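## Task

Move one cardboard box from a spot labelled lot 451 and one from a spot labelled lot 434 onto the desk, entirely on the desktop with nothing overhanging its edge. The lot number is printed on the shelf edge under each spot, and several spots may carry the same number. All other cardboard boxes must stay on their own shelves. If no spot has a given lot, leave that lot out. The robot must not tip over or finish leaning.

## Robot and tools

Robot: a simulated Hello Robot Stretch 3 with one arm. A two-wheeled base (0.33 m long, 0.34 m wide, rounded back) carries a mast with a lift; a telescoping arm on the lift reaches out to the robot's right side, ending in a wrist (yaw, pitch, roll) and a two-finger gripper. The base cannot slide sideways, so reaching further forward means driving. It pivots about a point midway between the wheels, 0.05 m behind the front edge; with arm retracted and wrist folded, a turn sweeps radius 0.28 m, and an unfolded level wrist reaches past that. Occasionally a loose object gets nudged by an outside push.

Frames: base frame has its origin on the floor between the drive wheels, x ahead, y to the left, z up, in metres. hand_pose is reported in it, at the point where closed fingertips meet. The odometry frame is the base frame as it was when the scene began; base_odometry counts wheel rotation there (slip counts as travel), heading in rad, left positive, -3.142 to 3.142.

Tool move: one action per call. base holds exactly one relative command: {"translate_m": d}, an offset in metres from the base's last reported position, forward positive, -3 to 3; or {"rotate_rad": d}, a turn in place, left positive, -6.4 to 6.4. joints is a single dictionary of absolute targets by name: lift_m 0 to 1.1; arm_m 0 to 0.52 (extension); wrist_yaw_rad -1.345 to 4.42 (0 along the arm, positive toward the front); wrist_pitch_rad -1.57 to 0.451 (0 level, negative tips fingers down); wrist_roll_rad -2.911 to 2.918; gripper_m -0.089 to 0.179 (larger is wider; fingertip gap is about 0.007 less near closed, 0.025 less fully open); head_pan_rad -3.953 to 1.73 (0 forward, positive left, -1.57 along the arm); head_tilt_rad -1.53 to 0.419 (negative down). Metres for _m, radians for _rad. Done-tolerances: lift and arm 0.004, yaw and roll 0.02, pitch 0.05, gripper 0.004, head 0.1. pace is "default" or "max"; speeds sets per-motion top speeds by key up to the max values (translate 0.30 m/s, rotate 1.90 rad/s, lift 0.15, arm 0.40). The base is capped at 0.10 m/s and 0.63 rad/s unless lift_m<0.30, arm_m<0.03 and wrist_yaw_rad>2.54. contact_limits: arm_m, translate_m, rotate_rad take a motor_effort percent 1 to 100; lift_m takes {"down": v, "up": v}, extra force beyond free motion (under about 12 may halt in free air). Put a limit only beside its own command. {"servos": "reboot"} must be sent alone and revives servos that shut off. cameras picks images (head_camera, nav_camera, wrist_camera, all; [] none). blocking false returns within about half a second while motion continues; a later move overrides only what it names. Unknown keys make a call invalid; out-of-range values get it refused, and a refusal or an uncommanded stop cancels the rest of that reply's move, wait and finished_scene calls. Moves end after 14 s (time_out).

wait(seconds 0 to 10) commands nothing and returns state and images, early if moves settle. stop brakes running motions; braked ones report "stopped" and may keep pressing. zoom_image(camera, region [x0,y0,x1,y1] pixels, at most 504x504) magnifies the latest image. finished_scene(scene) ends the current scene, given its number; the result states success and the next task.

Results: move line is "done" or the worst status; base_status and joint_status show done, moving, off_target (rested short, may still push), contact_stop (that joint goes slack), time_out, torque_fault. on_its_own lists uncommanded behaviour; "held at" is a target, not a reading. motor_effort is percent, positive toward larger values, peak in brackets; positive wheel effort pushes forward. lidar_m: 12 ranges in 30-degree sectors, first straight ahead, counter-clockwise (4th left, 7th behind, 10th right), seen only at 0.17 m height; "-" means nothing or closer than 0.15 m. wrist_depth_mm and head_depth_mm: 7x7 median depths. base_tilt in degrees, forward and right positive. turned_by_imu beats turned_by_wheels when they disagree by over 0.15 rad. head_camera images arrive rotated (turn clockwise 90 degrees to view upright), nav_camera the other way. Calibration: head_camera 896x504, nav_camera fisheye 672x504, wrist_camera 644x364.

Gripping: command gripper_m below the object width to hold; open at least 0.05 above it to let go. Readings never confirm a grasp; check images and effort.

Cautions: fold or unfold the wrist (yaw to 3.0) only with lift 0.32 to 0.95, pitch -0.4, roll near 0; after folding the lift may drop to 0.25. With yaw under -0.4 keep pitch at -0.5 or lower. Wrist, head and an unlimited base have no contact stop and can overheat into torque_fault. Pushing against rigid things with the gripper above about 0.45 m, or driving while holding or snagged, can topple the robot; back off if tilt appears. Avoid drops, releasing moving items, slams and hard shoves; a lift without a low down limit can tip the robot.

Each tool is called as name([rows], argument=value, ...), one row to a line, values as JSON.

## Session

move(joints={"head_pan_rad": -1.57, "head_tilt_rad": -0.3})

move(joints={"head_pan_rad": -3.14, "head_tilt_rad": -0.3})

move(joints={"head_pan_rad": 1.5, "head_tilt_rad": -0.3})

move(joints={"head_pan_rad": 0, "head_tilt_rad": -0.3})

Scene clock: 1.23 s.
move: done
base_odometry: x=+0.000 y=+0.000 heading=+0.000
turned_by_wheels: +0.000
turned_by_imu: +0.000
base_tilt: forward=-0.3 right=-1.2
lidar_m: 0.73 0.72 0.85 1.53 2.66 1.26 1.01 1.12 1.81 1.62 1.39 0.83
head_depth_mm: 1809 1798 1895 2315 2433 2048 1562 / 1926 2021 2122 2088 2106 2012 1556 / 1853 1983 2136 2251 2289 1974 1543 / 1719 1947 2056 2173 2130 1911 1544 / 1586 1861 1961 1936 1826 1830 1536 / 1499 1728 1893 1995 1918 1837 1523 / 1631 1775 1866 1960 1921 1847 1511
base_status: not commanded
joint_positions: lift_m=+0.374 arm_m=+0.001 wrist_yaw_rad=+3.009 wrist_pitch_rad=-0.462 wrist_roll_rad=+0.000 gripper_m=+0.037 head_pan_rad=-1.607 head_tilt_rad=-0.301
joint_status: all done
measured_speeds: all 0
motor_effort: left_wheel=-0.6(0.7) right_wheel=+0.3(1.1) lift_m=+23.5(23.8) arm_m=-5.2(5.4) wrist_yaw_rad=-1.0(1.1) wrist_pitch_rad=+1.9(2.1) wrist_roll_rad=-0.2(0.3) gripper_m=+0.0(0.8) head_pan_rad=+3.0(5.3) head_tilt_rad=-3.3(8.6)
hand_pose: x=+0.0076 y=+0.0712 z=+0.3774 quat_wxyz=(+0.207, +0.697, +0.116, +0.676) (m; base frame)
wrist_depth_mm: - 138 - - - 855 - / - 151 - - - 969 - / - 167 925 - - 947 - / 832 769 203 807 804 800 762 / 698 675 211 656 652 661 661 / 600 601 126 573 129 577 580 / 523 544 289 354 502 513 511
pictures: head_camera (sideways), nav_camera (sideways), wrist_camera
camera_calibration:
head_camera: T_world_to_cam=[[-0.0373073, 0.247586, -0.968147, 1.27574], [0.995363, -0.0767495, -0.0579833, 0.0690661], [-0.0886606, -0.965821, -0.243574, 0.27316], [0, 0, 0, 1]] pos_world=[0.00306702, -0.0467296, 1.30564]
nav_camera: T_world_to_cam=[[0.00723794, -0.271906, 0.962297, -1.20949], [-0.99967, 0.0217501, 0.0136647, 0.0384444], [-0.0246456, -0.962078, -0.271659, 0.306922], [0, 0, 0, 1]] pos_world=[0.0547502, -0.0344218, 1.24674]
wrist_camera: T_world_to_cam=[[0.994963, -0.0965217, -0.0270514, 0.016197], [-0.0806635, -0.610724, -0.787724, 0.37395], [0.0595115, 0.785938, -0.615434, 0.342021], [0, 0, 0, 1]] pos_world=[-0.00630544, -0.0388635, 0.505499]

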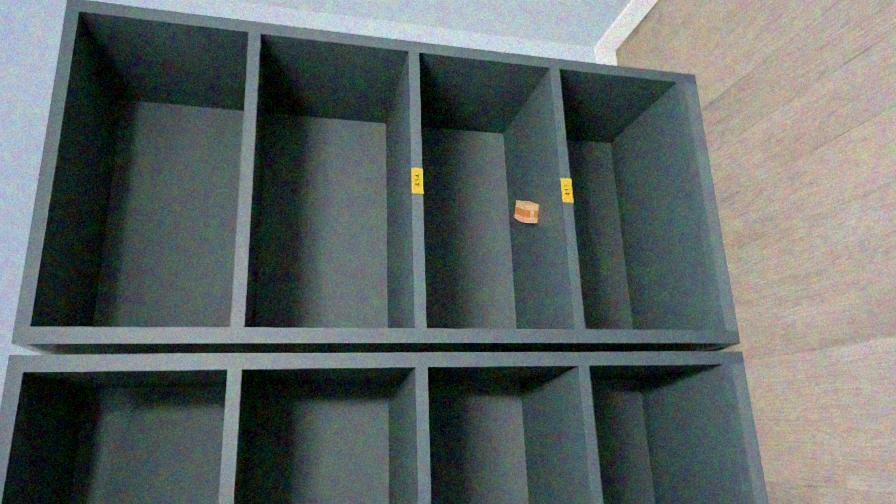

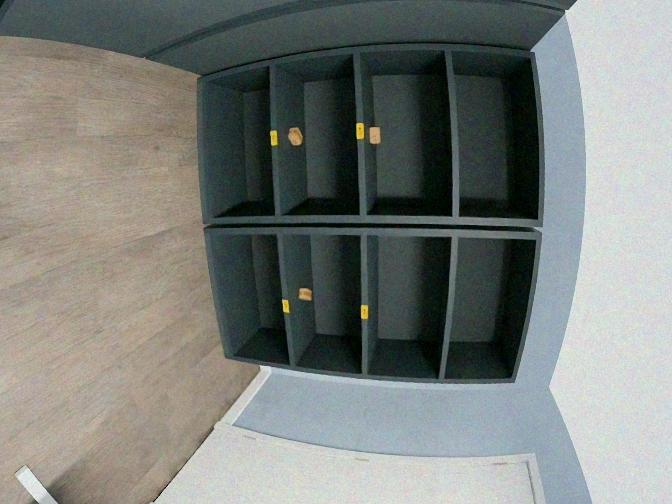

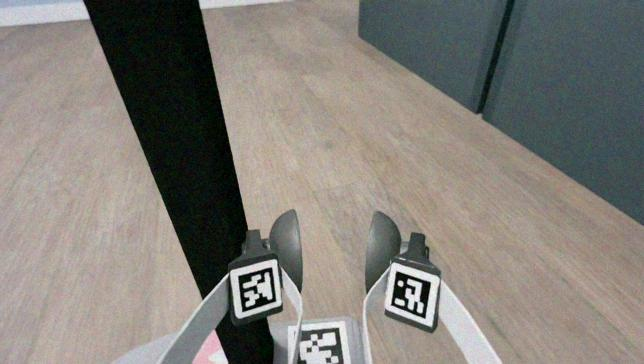

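Scene clock: 3.53 s.
move: done
base_odometry: x=+0.000 y=+0.000 heading=+0.000
turned_by_wheels: +0.000
turned_by_imu: +0.000
base_tilt: forward=-0.3 right=-1.2
lidar_m: 0.72 0.73 0.85 1.53 2.66 1.25 1.01 1.11 1.81 1.63 1.39 0.83
head_depth_mm: 1522 1608 1687 1779 1351 1807 1569 / 1466 1538 1634 1735 1334 1066 1455 / 1439 1504 1578 1679 1328 1054 1492 / 1394 1467 1544 1615 1307 996 1483 / 1363 1423 1497 1568 1302 989 1533 / 1328 1385 1443 1530 1296 943 1399 / 1294 1347 1401 1472 1280 896 1526
base_status: not commanded
joint_positions: lift_m=+0.374 arm_m=+0.001 wrist_yaw_rad=+3.009 wrist_pitch_rad=-0.462 wrist_roll_rad=+0.000 gripper_m=+0.037 head_pan_rad=-3.148 head_tilt_rad=-0.301
joint_status: all done
measured_speeds: translate_m=+0.000 rotate_rad=+0.000 lift_m=+0.000 arm_m=+0.000 wrist_yaw_rad=+0.000 wrist_pitch_rad=+0.000 wrist_roll_rad=+0.000 head_pan_rad=+0.024 head_tilt_rad=+0.000
motor_effort: left_wheel=-0.5(1.0) right_wheel=+0.3(1.2) lift_m=+23.2(24.3) arm_m=-9.1(9.1) wrist_yaw_rad=+0.5(2.1) wrist_pitch_rad=+1.8(2.0) wrist_roll_rad=-0.1(0.3) gripper_m=+0.9(0.9) head_pan_rad=+3.9(5.2) head_tilt_rad=-0.6(6.0)
hand_pose: x=+0.0076 y=+0.0712 z=+0.3774 quat_wxyz=(+0.207, +0.697, +0.116, +0.676) (m; base frame)
wrist_depth_mm: - 138 - - - 874 - / - 150 - - - 973 - / - 167 925 - - 923 - / 843 756 203 831 797 800 768 / 705 673 212 665 654 668 661 / 602 593 126 572 128 582 581 / 526 534 286 355 505 514 512
pictures: head_camera (sideways), nav_camera (sideways), wrist_camera
camera_calibration:
head_camera: T_world_to_cam=[[0.246384, 0.044635, -0.968144, 1.27401], [-0.0472641, -0.997197, -0.0580028, 0.0754748], [-0.968019, 0.0600494, -0.243583, 0.278516], [0, 0, 0, 1]] pos_world=[-0.0407178, 0.00167316, 1.30564]
nav_camera: T_world_to_cam=[[-0.271576, -0.0152864, 0.962295, -1.2078], [-0.00781828, 0.999876, 0.0136769, 0.0324495], [-0.962385, -0.00380918, -0.271662, 0.312623], [0, 0, 0, 1]] pos_world=[-0.0268918, -0.0497175, 1.24674]
wrist_camera: T_world_to_cam=[[0.994963, -0.0965217, -0.0270514, 0.016197], [-0.0806635, -0.610724, -0.787724, 0.37395], [0.0595115, 0.785938, -0.615434, 0.342021], [0, 0, 0, 1]] pos_world=[-0.00630544, -0.0388635, 0.505499]

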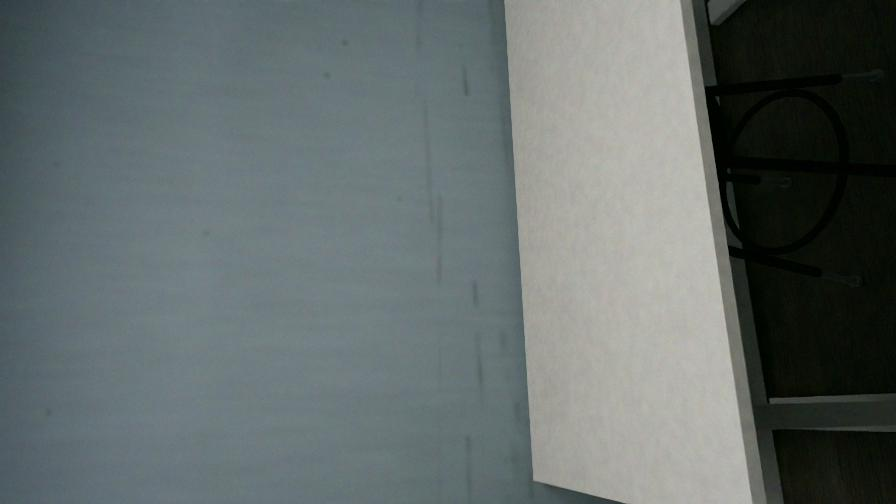

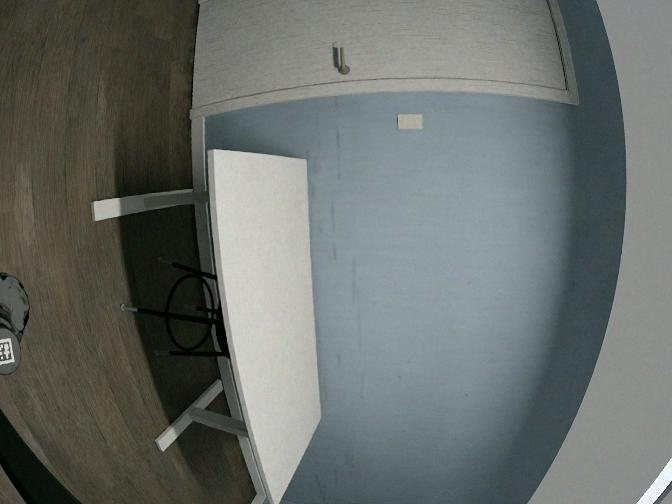

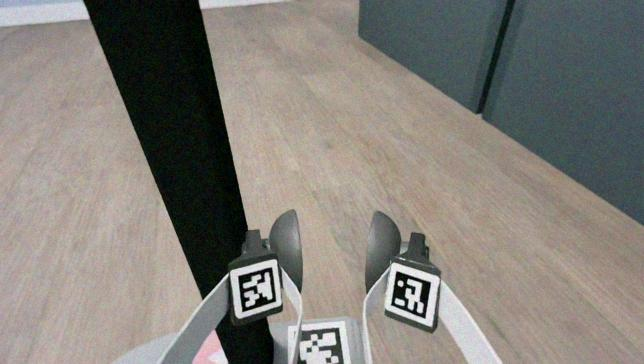

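Scene clock: 7.03 s.
move: done
base_odometry: x=+0.000 y=+0.000 heading=+0.000
turned_by_wheels: +0.000
turned_by_imu: +0.000
base_tilt: forward=-0.3 right=-1.3
lidar_m: 0.73 0.73 0.85 1.52 2.66 1.26 1.01 1.11 1.81 1.63 1.39 0.83
head_depth_mm: 1059 1071 1087 1106 1112 1139 1149 / 1271 1285 1308 1324 1353 1376 1397 / 2459 1619 1638 1678 1708 1743 1544 / 2399 2544 2685 2816 2891 2006 1539 / 2342 2446 2584 2726 2757 1999 1528 / 2252 2391 2503 2621 2647 1980 1525 / 2211 2296 2380 2485 2623 1964 1516
base_status: not commanded
joint_positions: lift_m=+0.374 arm_m=+0.001 wrist_yaw_rad=+3.009 wrist_pitch_rad=-0.462 wrist_roll_rad=+0.000 gripper_m=+0.037 head_pan_rad=+1.508 head_tilt_rad=-0.301
joint_status: all done
measured_speeds: translate_m=+0.000 rotate_rad=+0.000 lift_m=+0.000 arm_m=+0.000 wrist_yaw_rad=+0.000 wrist_pitch_rad=+0.000 wrist_roll_rad=+0.000 head_pan_rad=-0.024 head_tilt_rad=+0.000
motor_effort: left_wheel=-0.2(0.8) right_wheel=-0.1(1.1) lift_m=+23.8(24.7) arm_m=-12.6(13.4) wrist_yaw_rad=+0.2(1.6) wrist_pitch_rad=+1.9(2.1) wrist_roll_rad=+0.0(0.3) gripper_m=+0.1(1.1) head_pan_rad=-3.3(7.3) head_tilt_rad=+3.1(4.9)
hand_pose: x=+0.0076 y=+0.0712 z=+0.3774 quat_wxyz=(+0.207, +0.697, +0.116, +0.676) (m; base frame)
wrist_depth_mm: - 138 - - - 847 - / - 150 - - - 975 - / - 167 935 - - 952 - / 837 762 203 817 815 791 768 / 688 669 211 660 661 667 665 / 596 599 126 570 129 581 573 / 528 534 288 354 505 513 506
pictures: head_camera (sideways), nav_camera (sideways), wrist_camera
camera_calibration:
head_camera: T_world_to_cam=[[0.0307069, -0.248499, -0.968145, 1.27532], [-0.992965, 0.103233, -0.0579915, 0.0812155], [0.114355, 0.963115, -0.243581, 0.271923], [0, 0, 0, 1]] pos_world=[0.0103872, 0.0466386, 1.30564]
nav_camera: T_world_to_cam=[[0.0000062958, 0.272012, 0.962294, -1.20943], [0.998738, -0.0483259, 0.0136538, 0.0263493], [0.0502177, 0.96108, -0.271669, 0.306529], [0, 0, 0, 1]] pos_world=[-0.0417016, 0.0356547, 1.24674]
wrist_camera: T_world_to_cam=[[0.994963, -0.0965217, -0.0270514, 0.016197], [-0.0806635, -0.610724, -0.787724, 0.37395], [0.0595115, 0.785938, -0.615434, 0.342021], [0, 0, 0, 1]] pos_world=[-0.00630544, -0.0388635, 0.505499]

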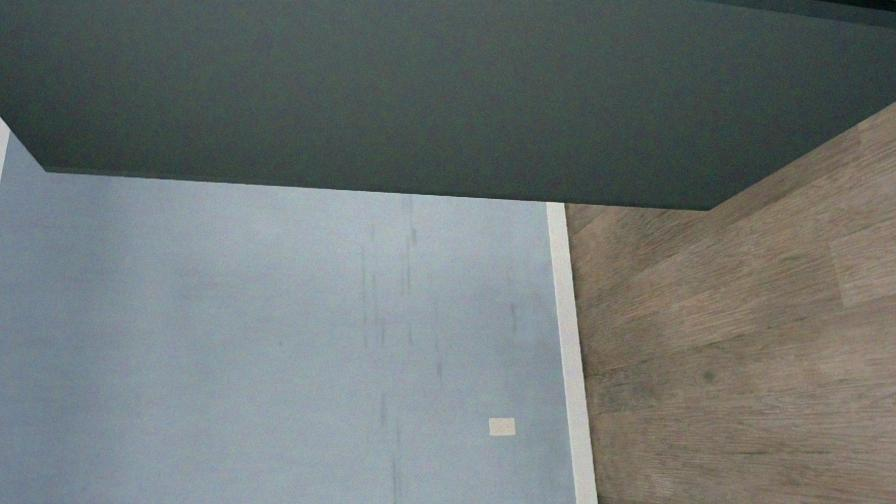

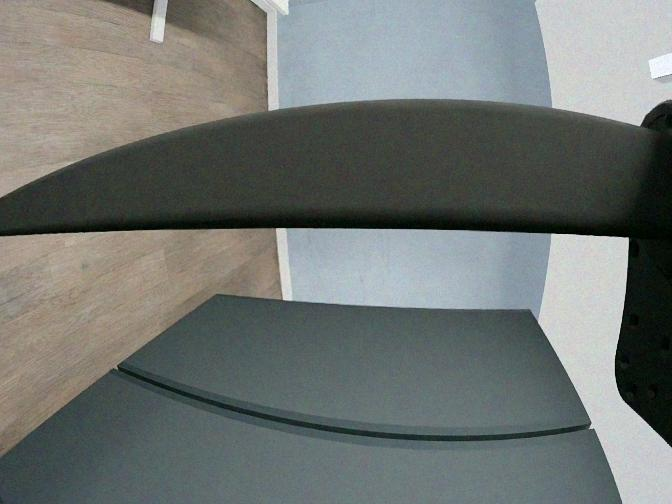

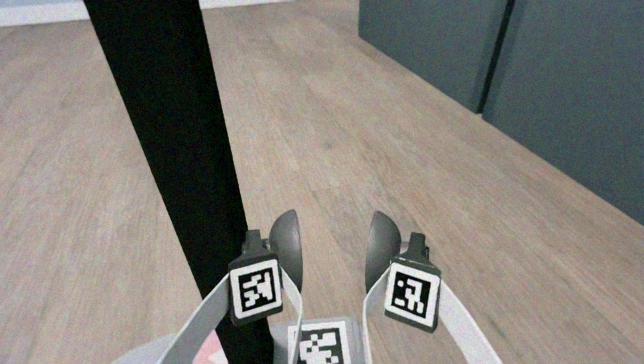

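Scene clock: 8.27 s.
move: done
base_odometry: x=+0.000 y=+0.000 heading=+0.000
turned_by_wheels: +0.000
turned_by_imu: +0.000
base_tilt: forward=-0.3 right=-1.4
lidar_m: 0.72 0.73 0.85 1.53 2.67 1.26 1.01 1.11 1.81 1.62 1.39 0.83
head_depth_mm: 688 729 770 816 870 930 1000 / 668 702 743 784 833 892 949 / 646 678 715 755 802 852 909 / 637 663 696 735 780 826 878 / 608 638 669 704 746 786 837 / 593 618 649 681 717 758 804 / 577 601 629 661 695 731 775
base_status: not commanded
joint_positions: lift_m=+0.374 arm_m=+0.001 wrist_yaw_rad=+3.009 wrist_pitch_rad=-0.462 wrist_roll_rad=+0.000 gripper_m=+0.037 head_pan_rad=-0.035 head_tilt_rad=-0.301
joint_status: all done
measured_speeds: translate_m=+0.000 rotate_rad=+0.000 lift_m=+0.000 arm_m=+0.000 wrist_yaw_rad=+0.000 wrist_pitch_rad=+0.000 wrist_roll_rad=+0.000 head_pan_rad=+0.024 head_tilt_rad=+0.000
motor_effort: left_wheel=+0.3(0.7) right_wheel=+0.3(0.9) lift_m=+24.0(24.6) arm_m=-13.3(13.7) wrist_yaw_rad=-1.0(1.3) wrist_pitch_rad=+2.0(2.0) wrist_roll_rad=+0.0(0.2) gripper_m=+0.5(0.9) head_pan_rad=+3.2(6.3) head_tilt_rad=+4.0(6.6)
hand_pose: x=+0.0076 y=+0.0712 z=+0.3774 quat_wxyz=(+0.207, +0.697, +0.116, +0.676) (m; base frame)
wrist_depth_mm: - 138 - - - 863 - / - 151 - - - 976 - / - 168 938 - - 932 - / 823 765 204 815 812 798 766 / 695 673 211 657 657 671 673 / 609 602 126 572 129 584 583 / 528 538 287 356 501 512 505
pictures: head_camera (sideways), nav_camera (sideways), wrist_camera
camera_calibration:
head_camera: T_world_to_cam=[[-0.24757, -0.0375053, -0.968144, 1.27702], [0.0759274, 0.995426, -0.0579781, 0.0746053], [0.96589, -0.0878623, -0.24359, 0.266757], [0, 0, 0, 1]] pos_world=[0.0528292, -0.00293128, 1.30564]
nav_camera: T_world_to_cam=[[0.271908, 0.00745588, 0.962294, -1.21109], [-0.0209231, -0.999688, 0.0136577, 0.0325579], [0.962096, -0.0238478, -0.271667, 0.30097], [0, 0, 0, 1]] pos_world=[0.0404238, 0.0487549, 1.24674]
wrist_camera: T_world_to_cam=[[0.994963, -0.0965217, -0.0270514, 0.016197], [-0.0806635, -0.610724, -0.787724, 0.37395], [0.0595115, 0.785938, -0.615434, 0.342021], [0, 0, 0, 1]] pos_world=[-0.00630544, -0.0388635, 0.505499]

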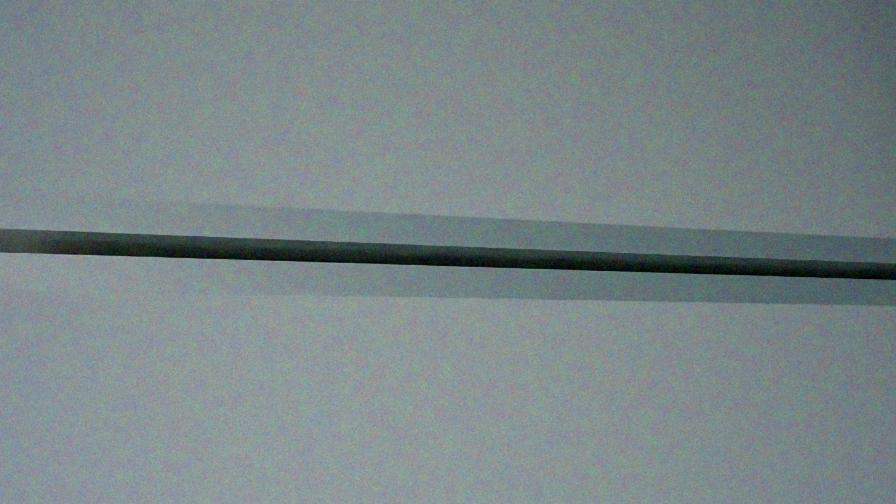

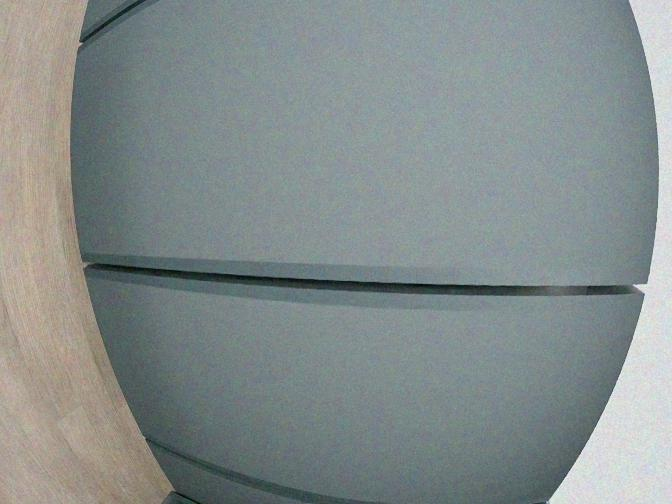

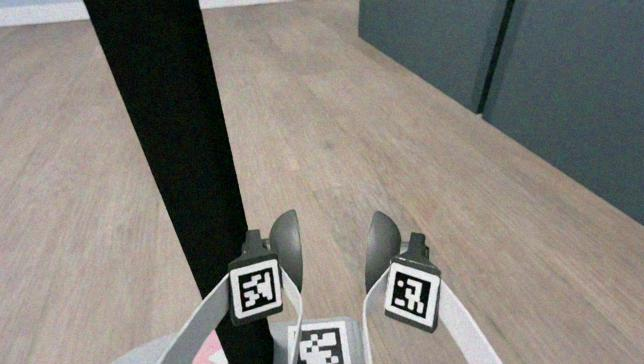

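move(joints={"head_pan_rad": -1.2, "head_tilt_rad": -0.25})

zoom_image(camera="nav_camera", region=[180, 100, 480, 300])

move(joints={"head_pan_rad": -1.8, "head_tilt_rad": -0.25})

zoom_image(camera="head_camera", region=[350, 100, 650, 400])

Scene clock: 27.03 s.
move: done
base_odometry: x=+0.000 y=+0.000 heading=+0.000
turned_by_wheels: +0.000
turned_by_imu: +0.000
base_tilt: forward=-0.4 right=-1.2
lidar_m: 0.72 0.73 0.85 1.53 2.66 1.25 1.01 1.11 1.82 1.63 1.39 0.83
head_depth_mm: 1774 1849 1902 1981 2016 2069 1651 / 1813 1491 1536 1622 1653 1802 1644 / 1803 1879 1941 1997 2073 1946 1636 / 1820 1884 1982 2026 2099 2026 1627 / 1833 1927 1973 2056 2070 2023 1618 / 1844 1923 1957 1914 1896 1938 1622 / 1873 1515 1568 1640 1706 1747 1601
base_status: not commanded
joint_positions: lift_m=+0.374 arm_m=+0.001 wrist_yaw_rad=+3.009 wrist_pitch_rad=-0.462 wrist_roll_rad=+0.000 gripper_m=+0.037 head_pan_rad=-1.227 head_tilt_rad=-0.248
joint_status: all done
measured_speeds: all 0
motor_effort: left_wheel=-0.1(0.8) right_wheel=+0.4(0.8) lift_m=+24.8(25.2) arm_m=-13.2(13.3) wrist_yaw_rad=-1.1(1.4) wrist_pitch_rad=+1.8(2.0) wrist_roll_rad=+0.2(0.4) gripper_m=+0.1(1.0) head_pan_rad=+1.9(4.8) head_tilt_rad=+4.7(8.5)
hand_pose: x=+0.0076 y=+0.0712 z=+0.3774 quat_wxyz=(+0.207, +0.697, +0.116, +0.676) (m; base frame)
wrist_depth_mm: - 139 - - - 858 - / - 151 - - - 982 - / - 166 931 - - 938 - / 839 766 203 810 803 793 763 / 694 681 211 658 648 673 667 / 600 594 126 567 129 579 580 / 529 544 285 356 505 514 507
pictures: head_camera (sideways), nav_camera (sideways), wrist_camera
camera_calibration:
head_camera: T_world_to_cam=[[-0.108997, 0.167382, -0.979848, 1.29155], [0.953951, 0.294733, -0.0557683, 0.0664136], [0.279459, -0.940806, -0.191799, 0.203471], [0, 0, 0, 1]] pos_world=[0.0205574, -0.0443294, 1.30825]
nav_camera: T_world_to_cam=[[0.0901071, -0.201378, 0.97536, -1.22709], [-0.93682, -0.349516, 0.0143838, 0.0371617], [0.338007, -0.915033, -0.220149, 0.237691], [0, 0, 0, 1]] pos_world=[0.0650419, -0.0166248, 1.24865]
wrist_camera: T_world_to_cam=[[0.994963, -0.0965217, -0.0270514, 0.016197], [-0.0806635, -0.610724, -0.787724, 0.37395], [0.0595115, 0.785938, -0.615434, 0.342021], [0, 0, 0, 1]] pos_world=[-0.00630544, -0.0388635, 0.505499]

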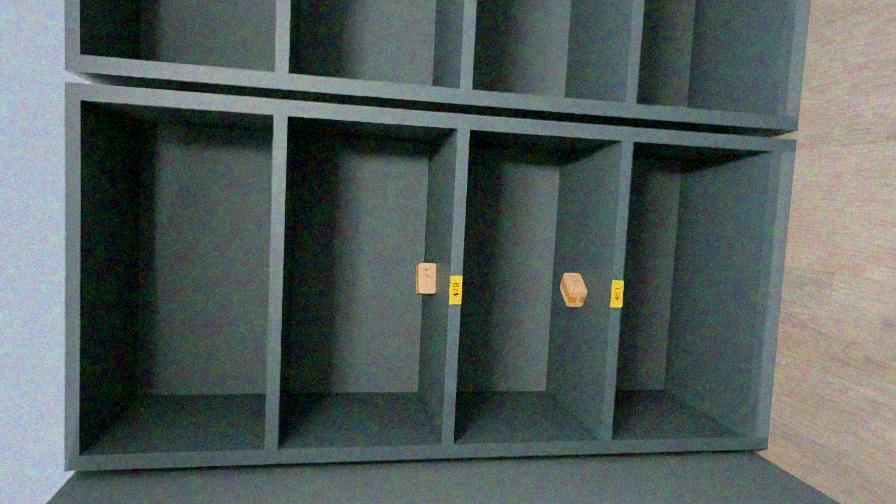

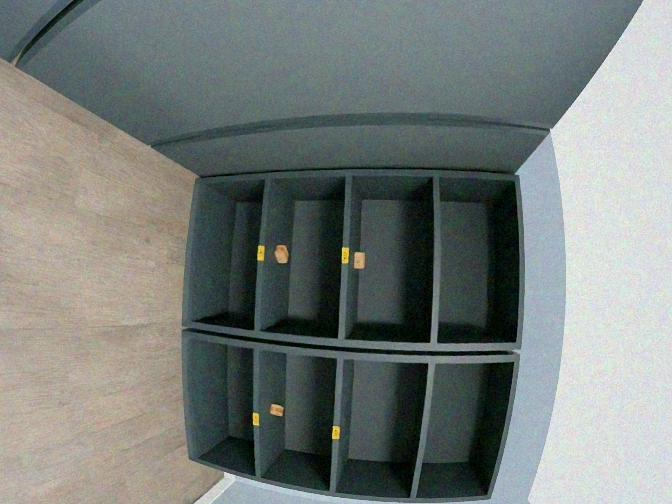

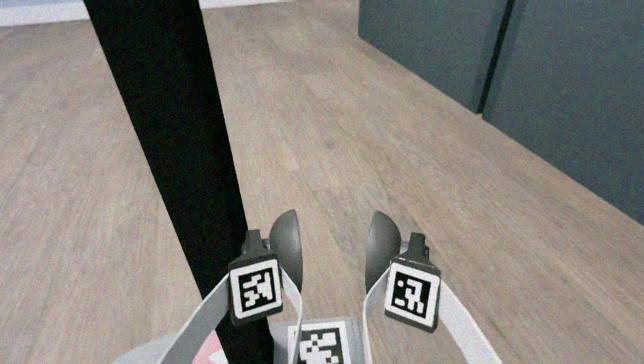

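Scaled by 1.680 from the camera's 672x504 image, which has a finer 792x594 frame.

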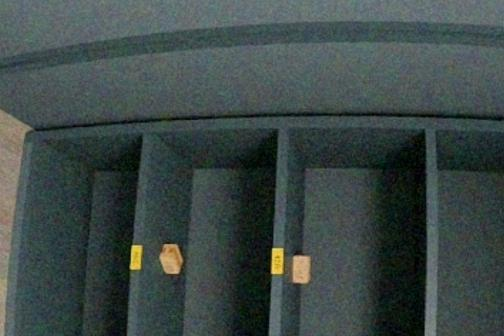

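Scene clock: 27.93 s.
move: done
base_odometry: x=+0.000 y=+0.000 heading=+0.000
turned_by_wheels: +0.000
turned_by_imu: +0.000
base_tilt: forward=-0.3 right=-1.1
lidar_m: 0.72 0.73 0.85 1.53 2.66 1.26 1.01 1.11 1.82 1.63 1.39 0.83
head_depth_mm: 1873 1890 1899 1950 1941 1949 1654 / 2114 2157 2201 2238 2277 2169 1645 / 2181 1920 1973 2430 2509 2076 1636 / 2066 2060 2159 2176 2196 2046 1611 / 1939 2032 2098 2197 2221 2024 1637 / 1809 1918 1993 2029 2053 2002 1618 / 1627 1821 1784 1813 1654 1688 1603
base_status: not commanded
joint_positions: lift_m=+0.374 arm_m=+0.001 wrist_yaw_rad=+3.009 wrist_pitch_rad=-0.462 wrist_roll_rad=+0.000 gripper_m=+0.037 head_pan_rad=-1.824 head_tilt_rad=-0.248
joint_status: all done
measured_speeds: all 0
motor_effort: left_wheel=-0.2(0.8) right_wheel=+0.3(1.2) lift_m=+24.5(25.4) arm_m=-12.7(13.6) wrist_yaw_rad=-0.6(1.5) wrist_pitch_rad=+2.0(2.0) wrist_roll_rad=-0.2(0.3) gripper_m=+0.4(1.0) head_pan_rad=+1.3(5.2) head_tilt_rad=+3.9(9.2)
hand_pose: x=+0.0076 y=+0.0712 z=+0.3774 quat_wxyz=(+0.207, +0.697, +0.116, +0.676) (m; base frame)
wrist_depth_mm: - 138 - - - 851 - / - 150 - - - 971 - / - 167 921 - - 954 - / 838 774 204 819 809 797 756 / 695 675 212 666 654 671 666 / 602 600 126 572 129 578 570 / 527 541 288 353 506 513 506
pictures: head_camera (sideways), nav_camera (sideways), wrist_camera
camera_calibration:
head_camera: T_world_to_cam=[[0.00388559, 0.199696, -0.97985, 1.29085], [0.954738, -0.292174, -0.0557598, 0.0663918], [-0.297421, -0.935284, -0.191793, 0.207033], [0, 0, 0, 1]] pos_world=[-0.00682658, -0.0447464, 1.30825]
nav_camera: T_world_to_cam=[[-0.0386048, -0.217233, 0.975356, -1.2263], [-0.971352, 0.237208, 0.0143851, 0.037323], [-0.234487, -0.946859, -0.220167, 0.241203], [0, 0, 0, 1]] pos_world=[0.0454719, -0.0468605, 1.24865]
wrist_camera: T_world_to_cam=[[0.994963, -0.0965217, -0.0270514, 0.016197], [-0.0806635, -0.610724, -0.787724, 0.37395], [0.0595115, 0.785938, -0.615434, 0.342021], [0, 0, 0, 1]] pos_world=[-0.00630544, -0.0388635, 0.505499]

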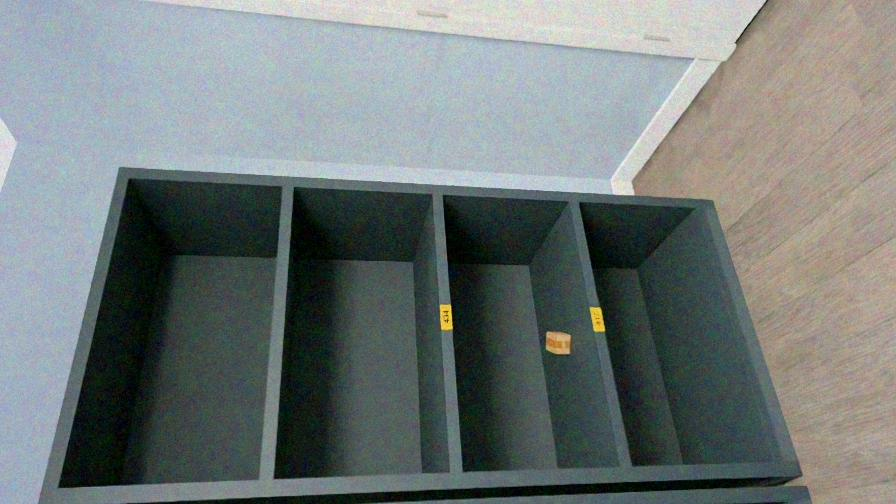

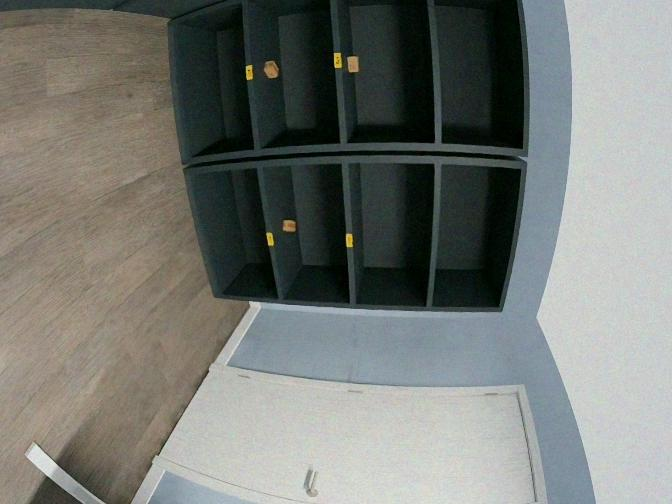

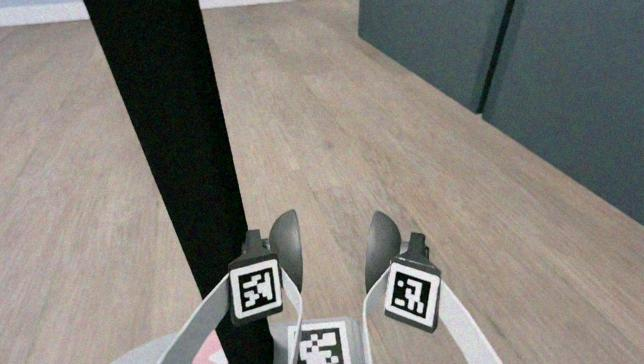

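Scaled by 1.680 from the camera's 896x504 image, which has a finer 1280x720 frame.

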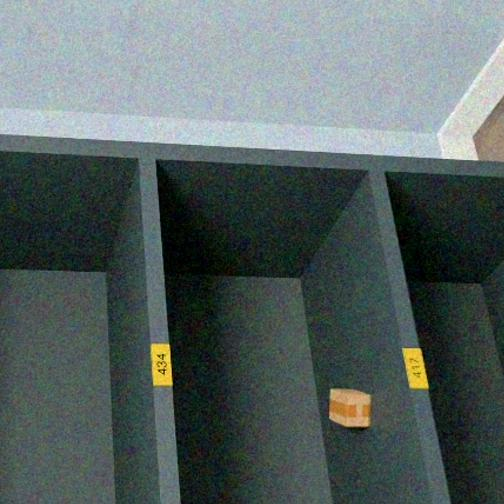

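move(joints={"head_pan_rad": -1.2, "head_tilt_rad": -0.25}, cameras=["head_camera"])

zoom_image(camera="head_camera", region=[400, 230, 480, 330])

zoom_image(camera="head_camera", region=[540, 230, 660, 340])

Scene clock: 36.33 s.
move: done
base_odometry: x=+0.000 y=+0.000 heading=+0.000
turned_by_wheels: +0.000
turned_by_imu: +0.000
base_tilt: forward=-0.3 right=-1.3
lidar_m: 0.72 0.73 0.86 1.53 2.66 1.26 1.01 1.11 1.81 1.62 1.39 0.83
head_depth_mm: 1537 1478 1841 1943 2007 2083 1636 / 1664 1849 1884 1718 1658 1726 1645 / 1801 1883 1955 2003 1955 2064 1632 / 1826 1913 1975 2027 2099 2027 1620 / 1857 1937 2018 2067 2067 2026 1620 / 1876 1684 1716 1774 1835 1868 1624 / 1484 1433 1468 1500 1547 1589 1562
base_status: not commanded
joint_positions: lift_m=+0.374 arm_m=+0.001 wrist_yaw_rad=+3.009 wrist_pitch_rad=-0.462 wrist_roll_rad=+0.000 gripper_m=+0.037 head_pan_rad=-1.182 head_tilt_rad=-0.248
joint_status: all done
measured_speeds: all 0
motor_effort: left_wheel=-0.5(0.8) right_wheel=+0.4(0.7) lift_m=+25.4(26.0) arm_m=-12.8(13.2) wrist_yaw_rad=+0.0(1.5) wrist_pitch_rad=+1.9(2.0) wrist_roll_rad=+0.1(0.3) gripper_m=+0.6(0.9) head_pan_rad=+0.4(5.7) head_tilt_rad=-1.4(5.2)
hand_pose: x=+0.0076 y=+0.0712 z=+0.3774 quat_wxyz=(+0.207, +0.697, +0.116, +0.676) (m; base frame)
wrist_depth_mm: - 139 - - - 861 - / - 150 - - - 955 - / - 166 913 - - 930 - / 838 769 203 817 803 807 759 / 691 677 211 661 655 673 669 / 599 593 126 577 129 588 581 / 526 539 288 356 506 511 513
pictures: head_camera (sideways)
camera_calibration:
head_camera: T_world_to_cam=[[-0.116482, 0.162256, -0.979849, 1.29159], [0.939586, 0.337738, -0.0557692, 0.0664953], [0.321884, -0.927149, -0.191794, 0.203258], [0, 0, 0, 1]] pos_world=[0.0225438, -0.0435749, 1.30825]

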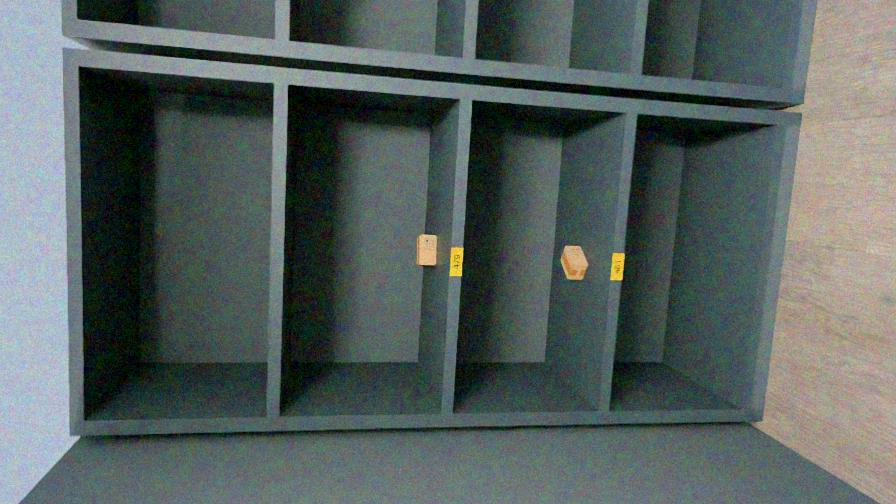

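Scaled by 5.040 from the camera's 896x504 image, which has a finer 1280x720 frame.

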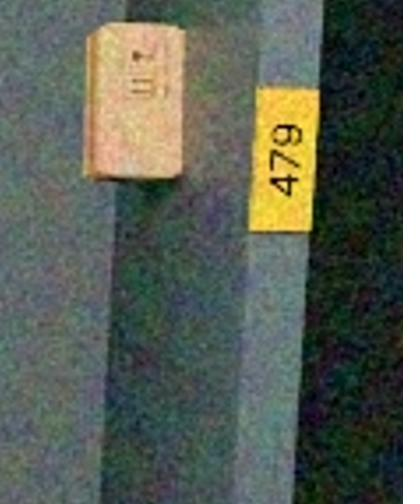

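Scaled by 4.200 from the camera's 896x504 image, which has a finer 1280x720 frame.

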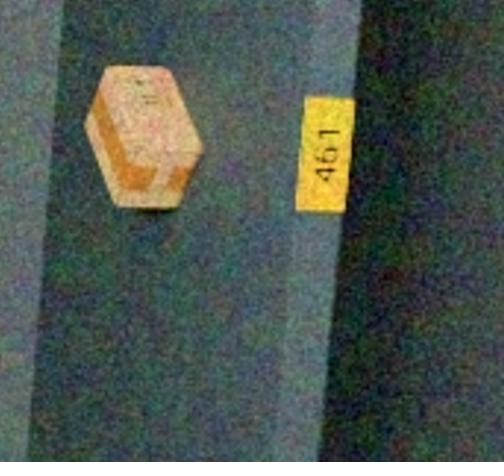

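move(base={"rotate_rad": 1.795}, joints={"lift_m": 0.28, "head_pan_rad": -1.57, "head_tilt_rad": -0.25}, cameras=[], pace="max")

move(base={"translate_m": 2.1}, pace="max", cameras=["nav_camera"])

Scene clock: 68.03 s.
move: done
base_odometry: x=+0.000 y=+0.000 heading=+1.795
turned_by_wheels: +1.795
turned_by_imu: +1.760
base_tilt: forward=-0.4 right=-1.1
lidar_m: 2.65 1.64 1.01 1.11 1.60 1.96 1.62 1.07 0.76 0.73 0.75 1.00
head_depth_mm: 639 662 681 712 743 777 813 / 629 654 683 707 741 781 815 / 624 649 675 704 734 767 802 / 621 645 672 696 730 759 798 / 618 641 666 694 722 755 788 / 613 639 663 690 717 749 786 / 613 634 659 686 716 748 778
base_status: done
joint_positions: lift_m=+0.280 arm_m=+0.001 wrist_yaw_rad=+3.009 wrist_pitch_rad=-0.463 wrist_roll_rad=+0.000 gripper_m=+0.037 head_pan_rad=-1.572 head_tilt_rad=-0.250
joint_status: all done
measured_speeds: all 0
motor_effort: left_wheel=-6.0(15.0) right_wheel=+7.1(14.5) lift_m=+29.9(31.3) arm_m=-12.3(13.6) wrist_yaw_rad=-0.5(1.6) wrist_pitch_rad=+2.1(2.3) wrist_roll_rad=+0.0(0.3) gripper_m=+0.5(1.0) head_pan_rad=+3.5(5.1) head_tilt_rad=-2.1(5.5)
hand_pose: x=+0.0076 y=+0.0710 z=+0.2826 quat_wxyz=(+0.208, +0.697, +0.117, +0.676) (m; base frame)
wrist_depth_mm: - 139 - - - - - / - 151 - - - - - / 844 167 752 819 809 793 789 / 673 620 202 659 653 646 640 / 565 564 211 539 526 542 543 / 490 297 126 284 128 468 469 / 262 267 247 258 400 414 414
pictures: none
No camera images: "cameras" was empty.

Scene clock: 76.47 s.
move: done
base_odometry: x=-0.466 y=+2.048 heading=+1.794
turned_by_wheels: +0.000
turned_by_imu: +0.002
base_tilt: forward=-0.3 right=-1.2
lidar_m: 0.58 0.59 0.79 1.63 1.43 2.03 2.93 0.97 0.80 2.12 0.84 0.60
head_depth_mm: 1912 1990 2011 2094 1100 1088 1078 / 1891 1978 2033 2117 2207 2180 1640 / 1888 1958 2037 2125 2201 2171 1624 / 1861 1946 2012 2109 2199 2152 1622 / 1877 1946 2007 2103 2179 2129 1611 / 1870 1922 1997 2081 2183 2117 1610 / 1830 1873 1899 1920 1983 1935 1606
base_status: done
joint_positions: lift_m=+0.280 arm_m=+0.001 wrist_yaw_rad=+3.009 wrist_pitch_rad=-0.463 wrist_roll_rad=+0.000 gripper_m=+0.037 head_pan_rad=-1.570 head_tilt_rad=-0.250
joint_status: not commanded
measured_speeds: all 0
motor_effort: left_wheel=-0.5(9.8) right_wheel=+6.2(17.7) lift_m=+23.9(30.9) arm_m=-7.7(13.0) wrist_yaw_rad=-0.1(1.9) wrist_pitch_rad=+2.2(2.3) wrist_roll_rad=+0.0(0.4) gripper_m=+0.5(1.1) head_pan_rad=+3.2(4.2) head_tilt_rad=+0.6(2.4)
hand_pose: x=+0.0076 y=+0.0710 z=+0.2826 quat_wxyz=(+0.208, +0.697, +0.117, +0.676) (m; base frame)
wrist_depth_mm: - 138 - - - - 589 / - 151 - - - 946 604 / 840 167 761 818 797 783 632 / 681 631 203 653 657 652 623 / 564 563 211 535 536 542 541 / 487 297 126 285 129 471 474 / 262 267 247 257 401 417 416
pictures: nav_camera (sideways)
camera_calibration:
nav_camera: T_world_to_cam=[[0.01726, -0.222141, 0.974862, -1.22596], [-0.999789, -0.0146551, 0.0143619, 0.0376002], [0.0110963, -0.974904, -0.222347, 0.242566], [0, 0, 0, 1]] pos_world=[0.0560607, -0.0353062, 1.24853]

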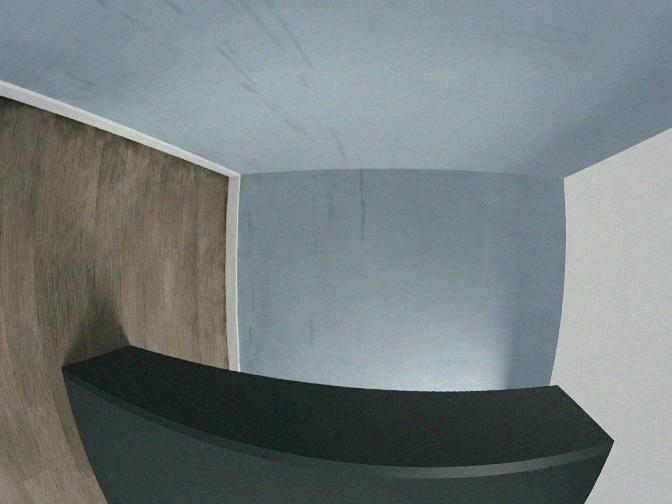

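move(base={"rotate_rad": -1.57}, joints={"head_pan_rad": -1.0}, pace="max", cameras=[])

move(base={"translate_m": 1.5}, joints={"head_pan_rad": -1.57}, pace="max", cameras=["nav_camera", "head_camera"])

Scene clock: 88.77 s.
move: done
base_odometry: x=-0.466 y=+2.048 heading=+0.225
turned_by_wheels: -1.570
turned_by_imu: -1.540
base_tilt: forward=-0.3 right=-1.1
lidar_m: 2.12 0.83 0.60 0.58 0.60 0.81 1.62 1.44 2.02 2.68 0.94 0.80
head_depth_mm: 2640 2660 2664 3042 3048 2211 1647 / 2481 1751 1896 2043 2249 2119 1646 / 1322 1381 1453 1559 1665 1781 1629 / 1077 1132 1184 1247 1320 1396 1465 / 924 960 999 1043 1091 1145 1204 / 809 835 866 898 930 970 1014 / 718 738 760 786 811 844 873
base_status: done
joint_positions: lift_m=+0.280 arm_m=+0.001 wrist_yaw_rad=+3.009 wrist_pitch_rad=-0.463 wrist_roll_rad=+0.000 gripper_m=+0.037 head_pan_rad=-0.996 head_tilt_rad=-0.250
joint_status: all done
measured_speeds: all 0
motor_effort: left_wheel=+6.1(14.6) right_wheel=-8.5(15.2) lift_m=+25.6(26.5) arm_m=-13.0(13.2) wrist_yaw_rad=-0.4(1.9) wrist_pitch_rad=+2.1(2.3) wrist_roll_rad=+0.0(0.3) gripper_m=+0.5(0.9) head_pan_rad=-3.3(4.8) head_tilt_rad=+2.4(2.9)
hand_pose: x=+0.0076 y=+0.0710 z=+0.2826 quat_wxyz=(+0.208, +0.697, +0.117, +0.676) (m; base frame)
wrist_depth_mm: 541 139 560 578 594 609 615 / 591 151 607 625 621 - - / 634 167 175 - - - 756 / 652 622 202 659 656 645 648 / 567 559 211 539 528 547 542 / 489 296 126 285 129 471 468 / 262 268 248 258 400 416 414
pictures: none
No camera images: "cameras" was empty.

Scene clock: 95.17 s.
move: done
base_odometry: x=+0.996 y=+2.382 heading=+0.225
turned_by_wheels: +0.000
turned_by_imu: +0.001
base_tilt: forward=-0.4 right=-1.2
lidar_m: 0.63 0.66 0.61 0.59 0.61 0.83 2.24 0.61 0.57 1.41 0.91 0.66
head_depth_mm: 1150 1190 1237 1282 1333 1318 1053 / 2335 2036 2098 1550 1396 1413 1458 / 2664 3600 3002 2999 2415 2150 1632 / 2693 3762 - - 3245 2159 1633 / 2547 3757 - - 3182 2148 1614 / 2564 2937 3069 3096 2824 2117 1595 / 1883 1907 1927 1963 1995 1936 1599
base_status: done
joint_positions: lift_m=+0.280 arm_m=+0.001 wrist_yaw_rad=+3.009 wrist_pitch_rad=-0.463 wrist_roll_rad=+0.000 gripper_m=+0.037 head_pan_rad=-1.570 head_tilt_rad=-0.250
joint_status: all done
measured_speeds: all 0
motor_effort: left_wheel=+0.2(16.1) right_wheel=+4.9(10.9) lift_m=+28.6(28.9) arm_m=-11.1(13.2) wrist_yaw_rad=-1.4(1.8) wrist_pitch_rad=+2.1(2.3) wrist_roll_rad=-0.1(0.3) gripper_m=+0.9(1.1) head_pan_rad=+3.2(4.4) head_tilt_rad=+4.3(4.6)
hand_pose: x=+0.0076 y=+0.0710 z=+0.2826 quat_wxyz=(+0.208, +0.697, +0.117, +0.676) (m; base frame)
wrist_depth_mm: 557 139 573 591 612 616 635 / 611 151 617 628 - - - / 633 166 176 - 734 738 718 / 662 625 204 662 652 647 639 / 570 559 212 540 535 551 544 / 487 299 126 285 129 474 470 / 262 266 247 256 397 412 414
pictures: head_camera (sideways), nav_camera (sideways)
camera_calibration:
head_camera: T_world_to_cam=[[-0.0464681, 0.196463, -0.97941, 1.29059], [0.997528, -0.0426188, -0.0558767, 0.0662788], [-0.052719, -0.979585, -0.193997, 0.208385], [0, 0, 0, 1]] pos_world=[0.0048422, -0.0465981, 1.30815]
nav_camera: T_world_to_cam=[[0.01726, -0.222141, 0.974862, -1.22596], [-0.999789, -0.0146551, 0.0143619, 0.0376002], [0.0110963, -0.974904, -0.222347, 0.242566], [0, 0, 0, 1]] pos_world=[0.0560607, -0.0353062, 1.24853]

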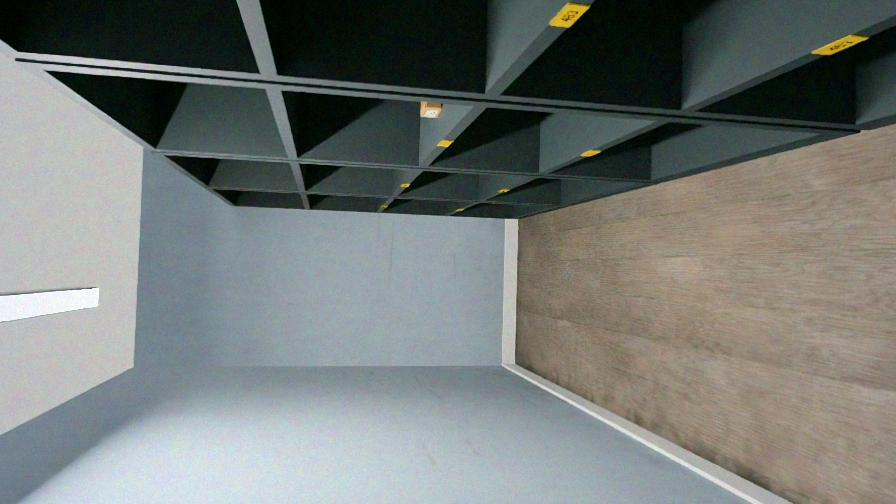

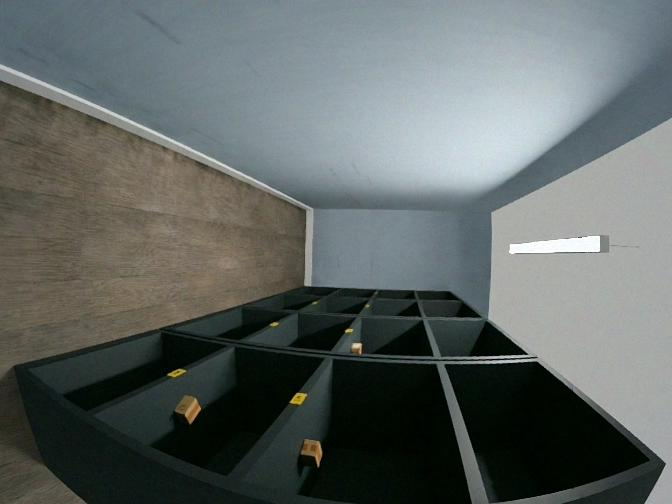

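zoom_image(camera="head_camera", region=[370, 0, 620, 220])

zoom_image(camera="head_camera", region=[780, 0, 896, 80])

move(base={"rotate_rad": -1.6}, pace="max", cameras=["head_camera", "nav_camera"])

zoom_image(camera="nav_camera", region=[180, 0, 420, 250])

zoom_image(camera="nav_camera", region=[180, 250, 420, 500])

Scaled by 2.016 from the camera's 896x504 image, which has a finer 1280x720 frame.

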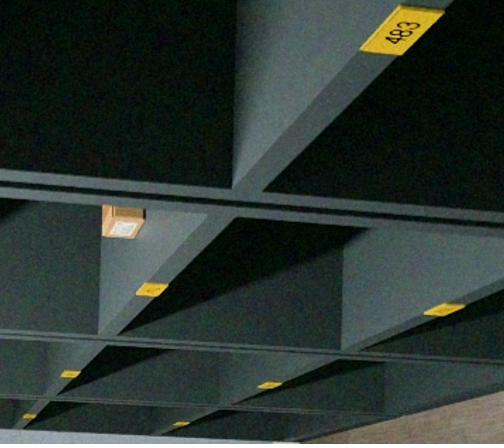

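Scaled by 4.345 from the camera's 896x504 image, which has a finer 1280x720 frame.

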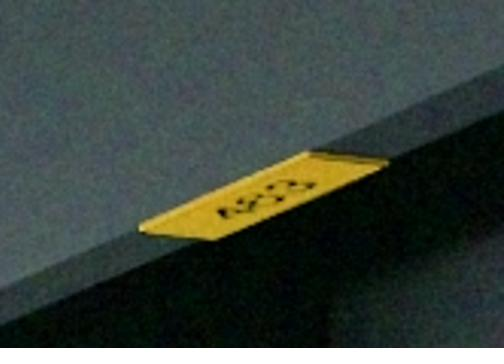

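Scene clock: 107.17 s.
move: done
base_odometry: x=+0.996 y=+2.382 heading=-1.375
turned_by_wheels: -1.600
turned_by_imu: -1.569
base_tilt: forward=-0.3 right=-1.2
lidar_m: 1.35 0.92 0.66 0.64 0.66 0.62 0.59 0.61 0.83 2.16 0.62 0.57
head_depth_mm: 1595 1569 1552 1528 1506 1488 1466 / 2279 2252 2174 2150 2129 1990 1644 / 2672 2861 2958 3078 3016 2183 1631 / 2682 2850 3002 3089 3135 2164 1621 / 2714 2847 2954 3072 3155 2144 1614 / 2695 2813 2949 3036 3142 2123 1599 / 2738 2869 2884 2988 2891 2124 1598
base_status: done
joint_positions: lift_m=+0.280 arm_m=+0.001 wrist_yaw_rad=+3.009 wrist_pitch_rad=-0.463 wrist_roll_rad=+0.000 gripper_m=+0.037 head_pan_rad=-1.570 head_tilt_rad=-0.250
joint_status: not commanded
measured_speeds: all 0
motor_effort: left_wheel=+5.3(14.8) right_wheel=-7.5(15.3) lift_m=+30.7(30.7) arm_m=-12.3(13.4) wrist_yaw_rad=-0.4(1.6) wrist_pitch_rad=+2.2(2.3) wrist_roll_rad=+0.0(0.3) gripper_m=+0.5(1.0) head_pan_rad=+2.3(3.6) head_tilt_rad=+6.1(6.1)
hand_pose: x=+0.0076 y=+0.0710 z=+0.2826 quat_wxyz=(+0.208, +0.697, +0.117, +0.676) (m; base frame)
wrist_depth_mm: - 139 - - - - - / - 151 161 - - - - / - 167 176 - 756 754 751 / 675 628 204 666 652 649 646 / 564 561 212 537 536 546 543 / 490 297 126 284 129 473 469 / 261 267 247 258 401 415 412
pictures: head_camera (sideways), nav_camera (sideways)
camera_calibration:
head_camera: T_world_to_cam=[[-0.0464887, 0.195964, -0.979509, 1.2907], [0.997527, -0.0426432, -0.0558752, 0.0662758], [-0.0527189, -0.979684, -0.193497, 0.207725], [0, 0, 0, 1]] pos_world=[0.00484214, -0.0465999, 1.30815]
nav_camera: T_world_to_cam=[[0.0172612, -0.221644, 0.974975, -1.22611], [-0.999789, -0.014648, 0.0143706, 0.037588], [0.0110963, -0.975018, -0.22185, 0.241843], [0, 0, 0, 1]] pos_world=[0.0560607, -0.0354071, 1.24854]

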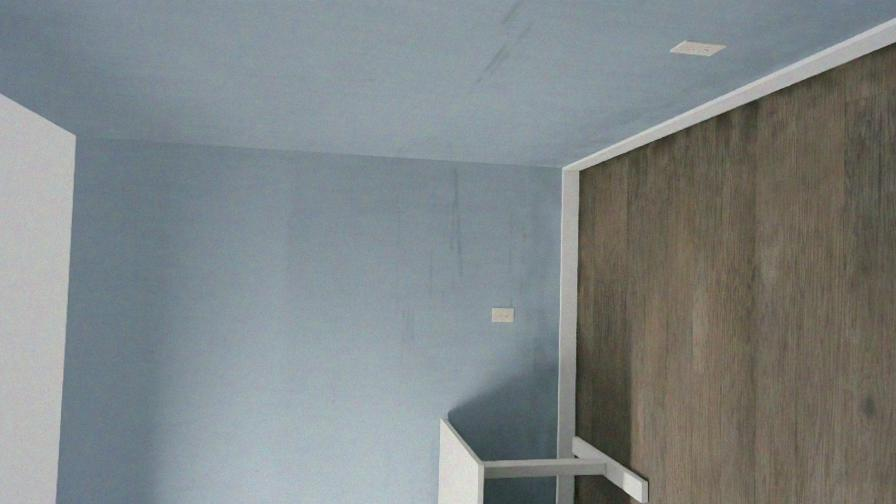

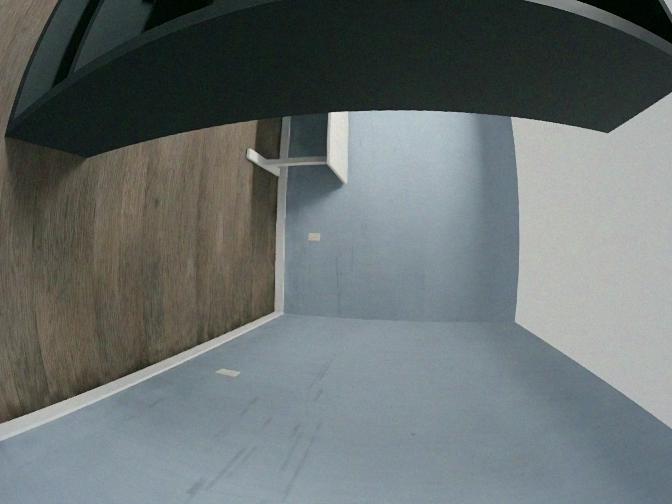

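Scaled by 2.016 from the camera's 672x504 image, which has a finer 792x594 frame.

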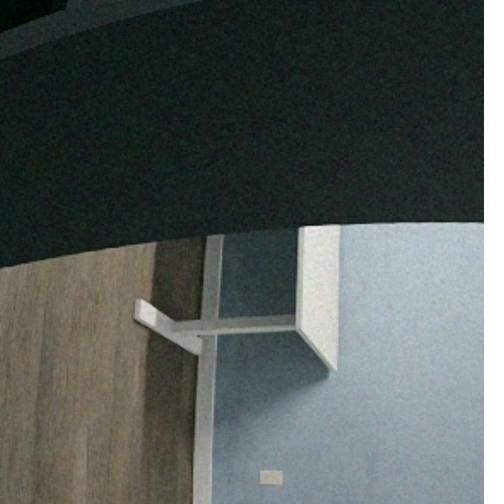

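Scaled by 2.016 from the camera's 672x504 image, which has a finer 792x594 frame.

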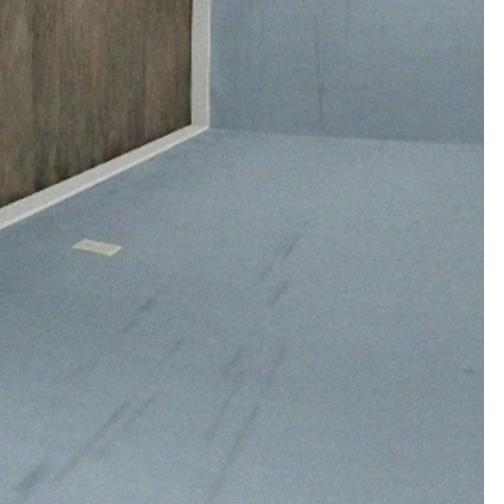

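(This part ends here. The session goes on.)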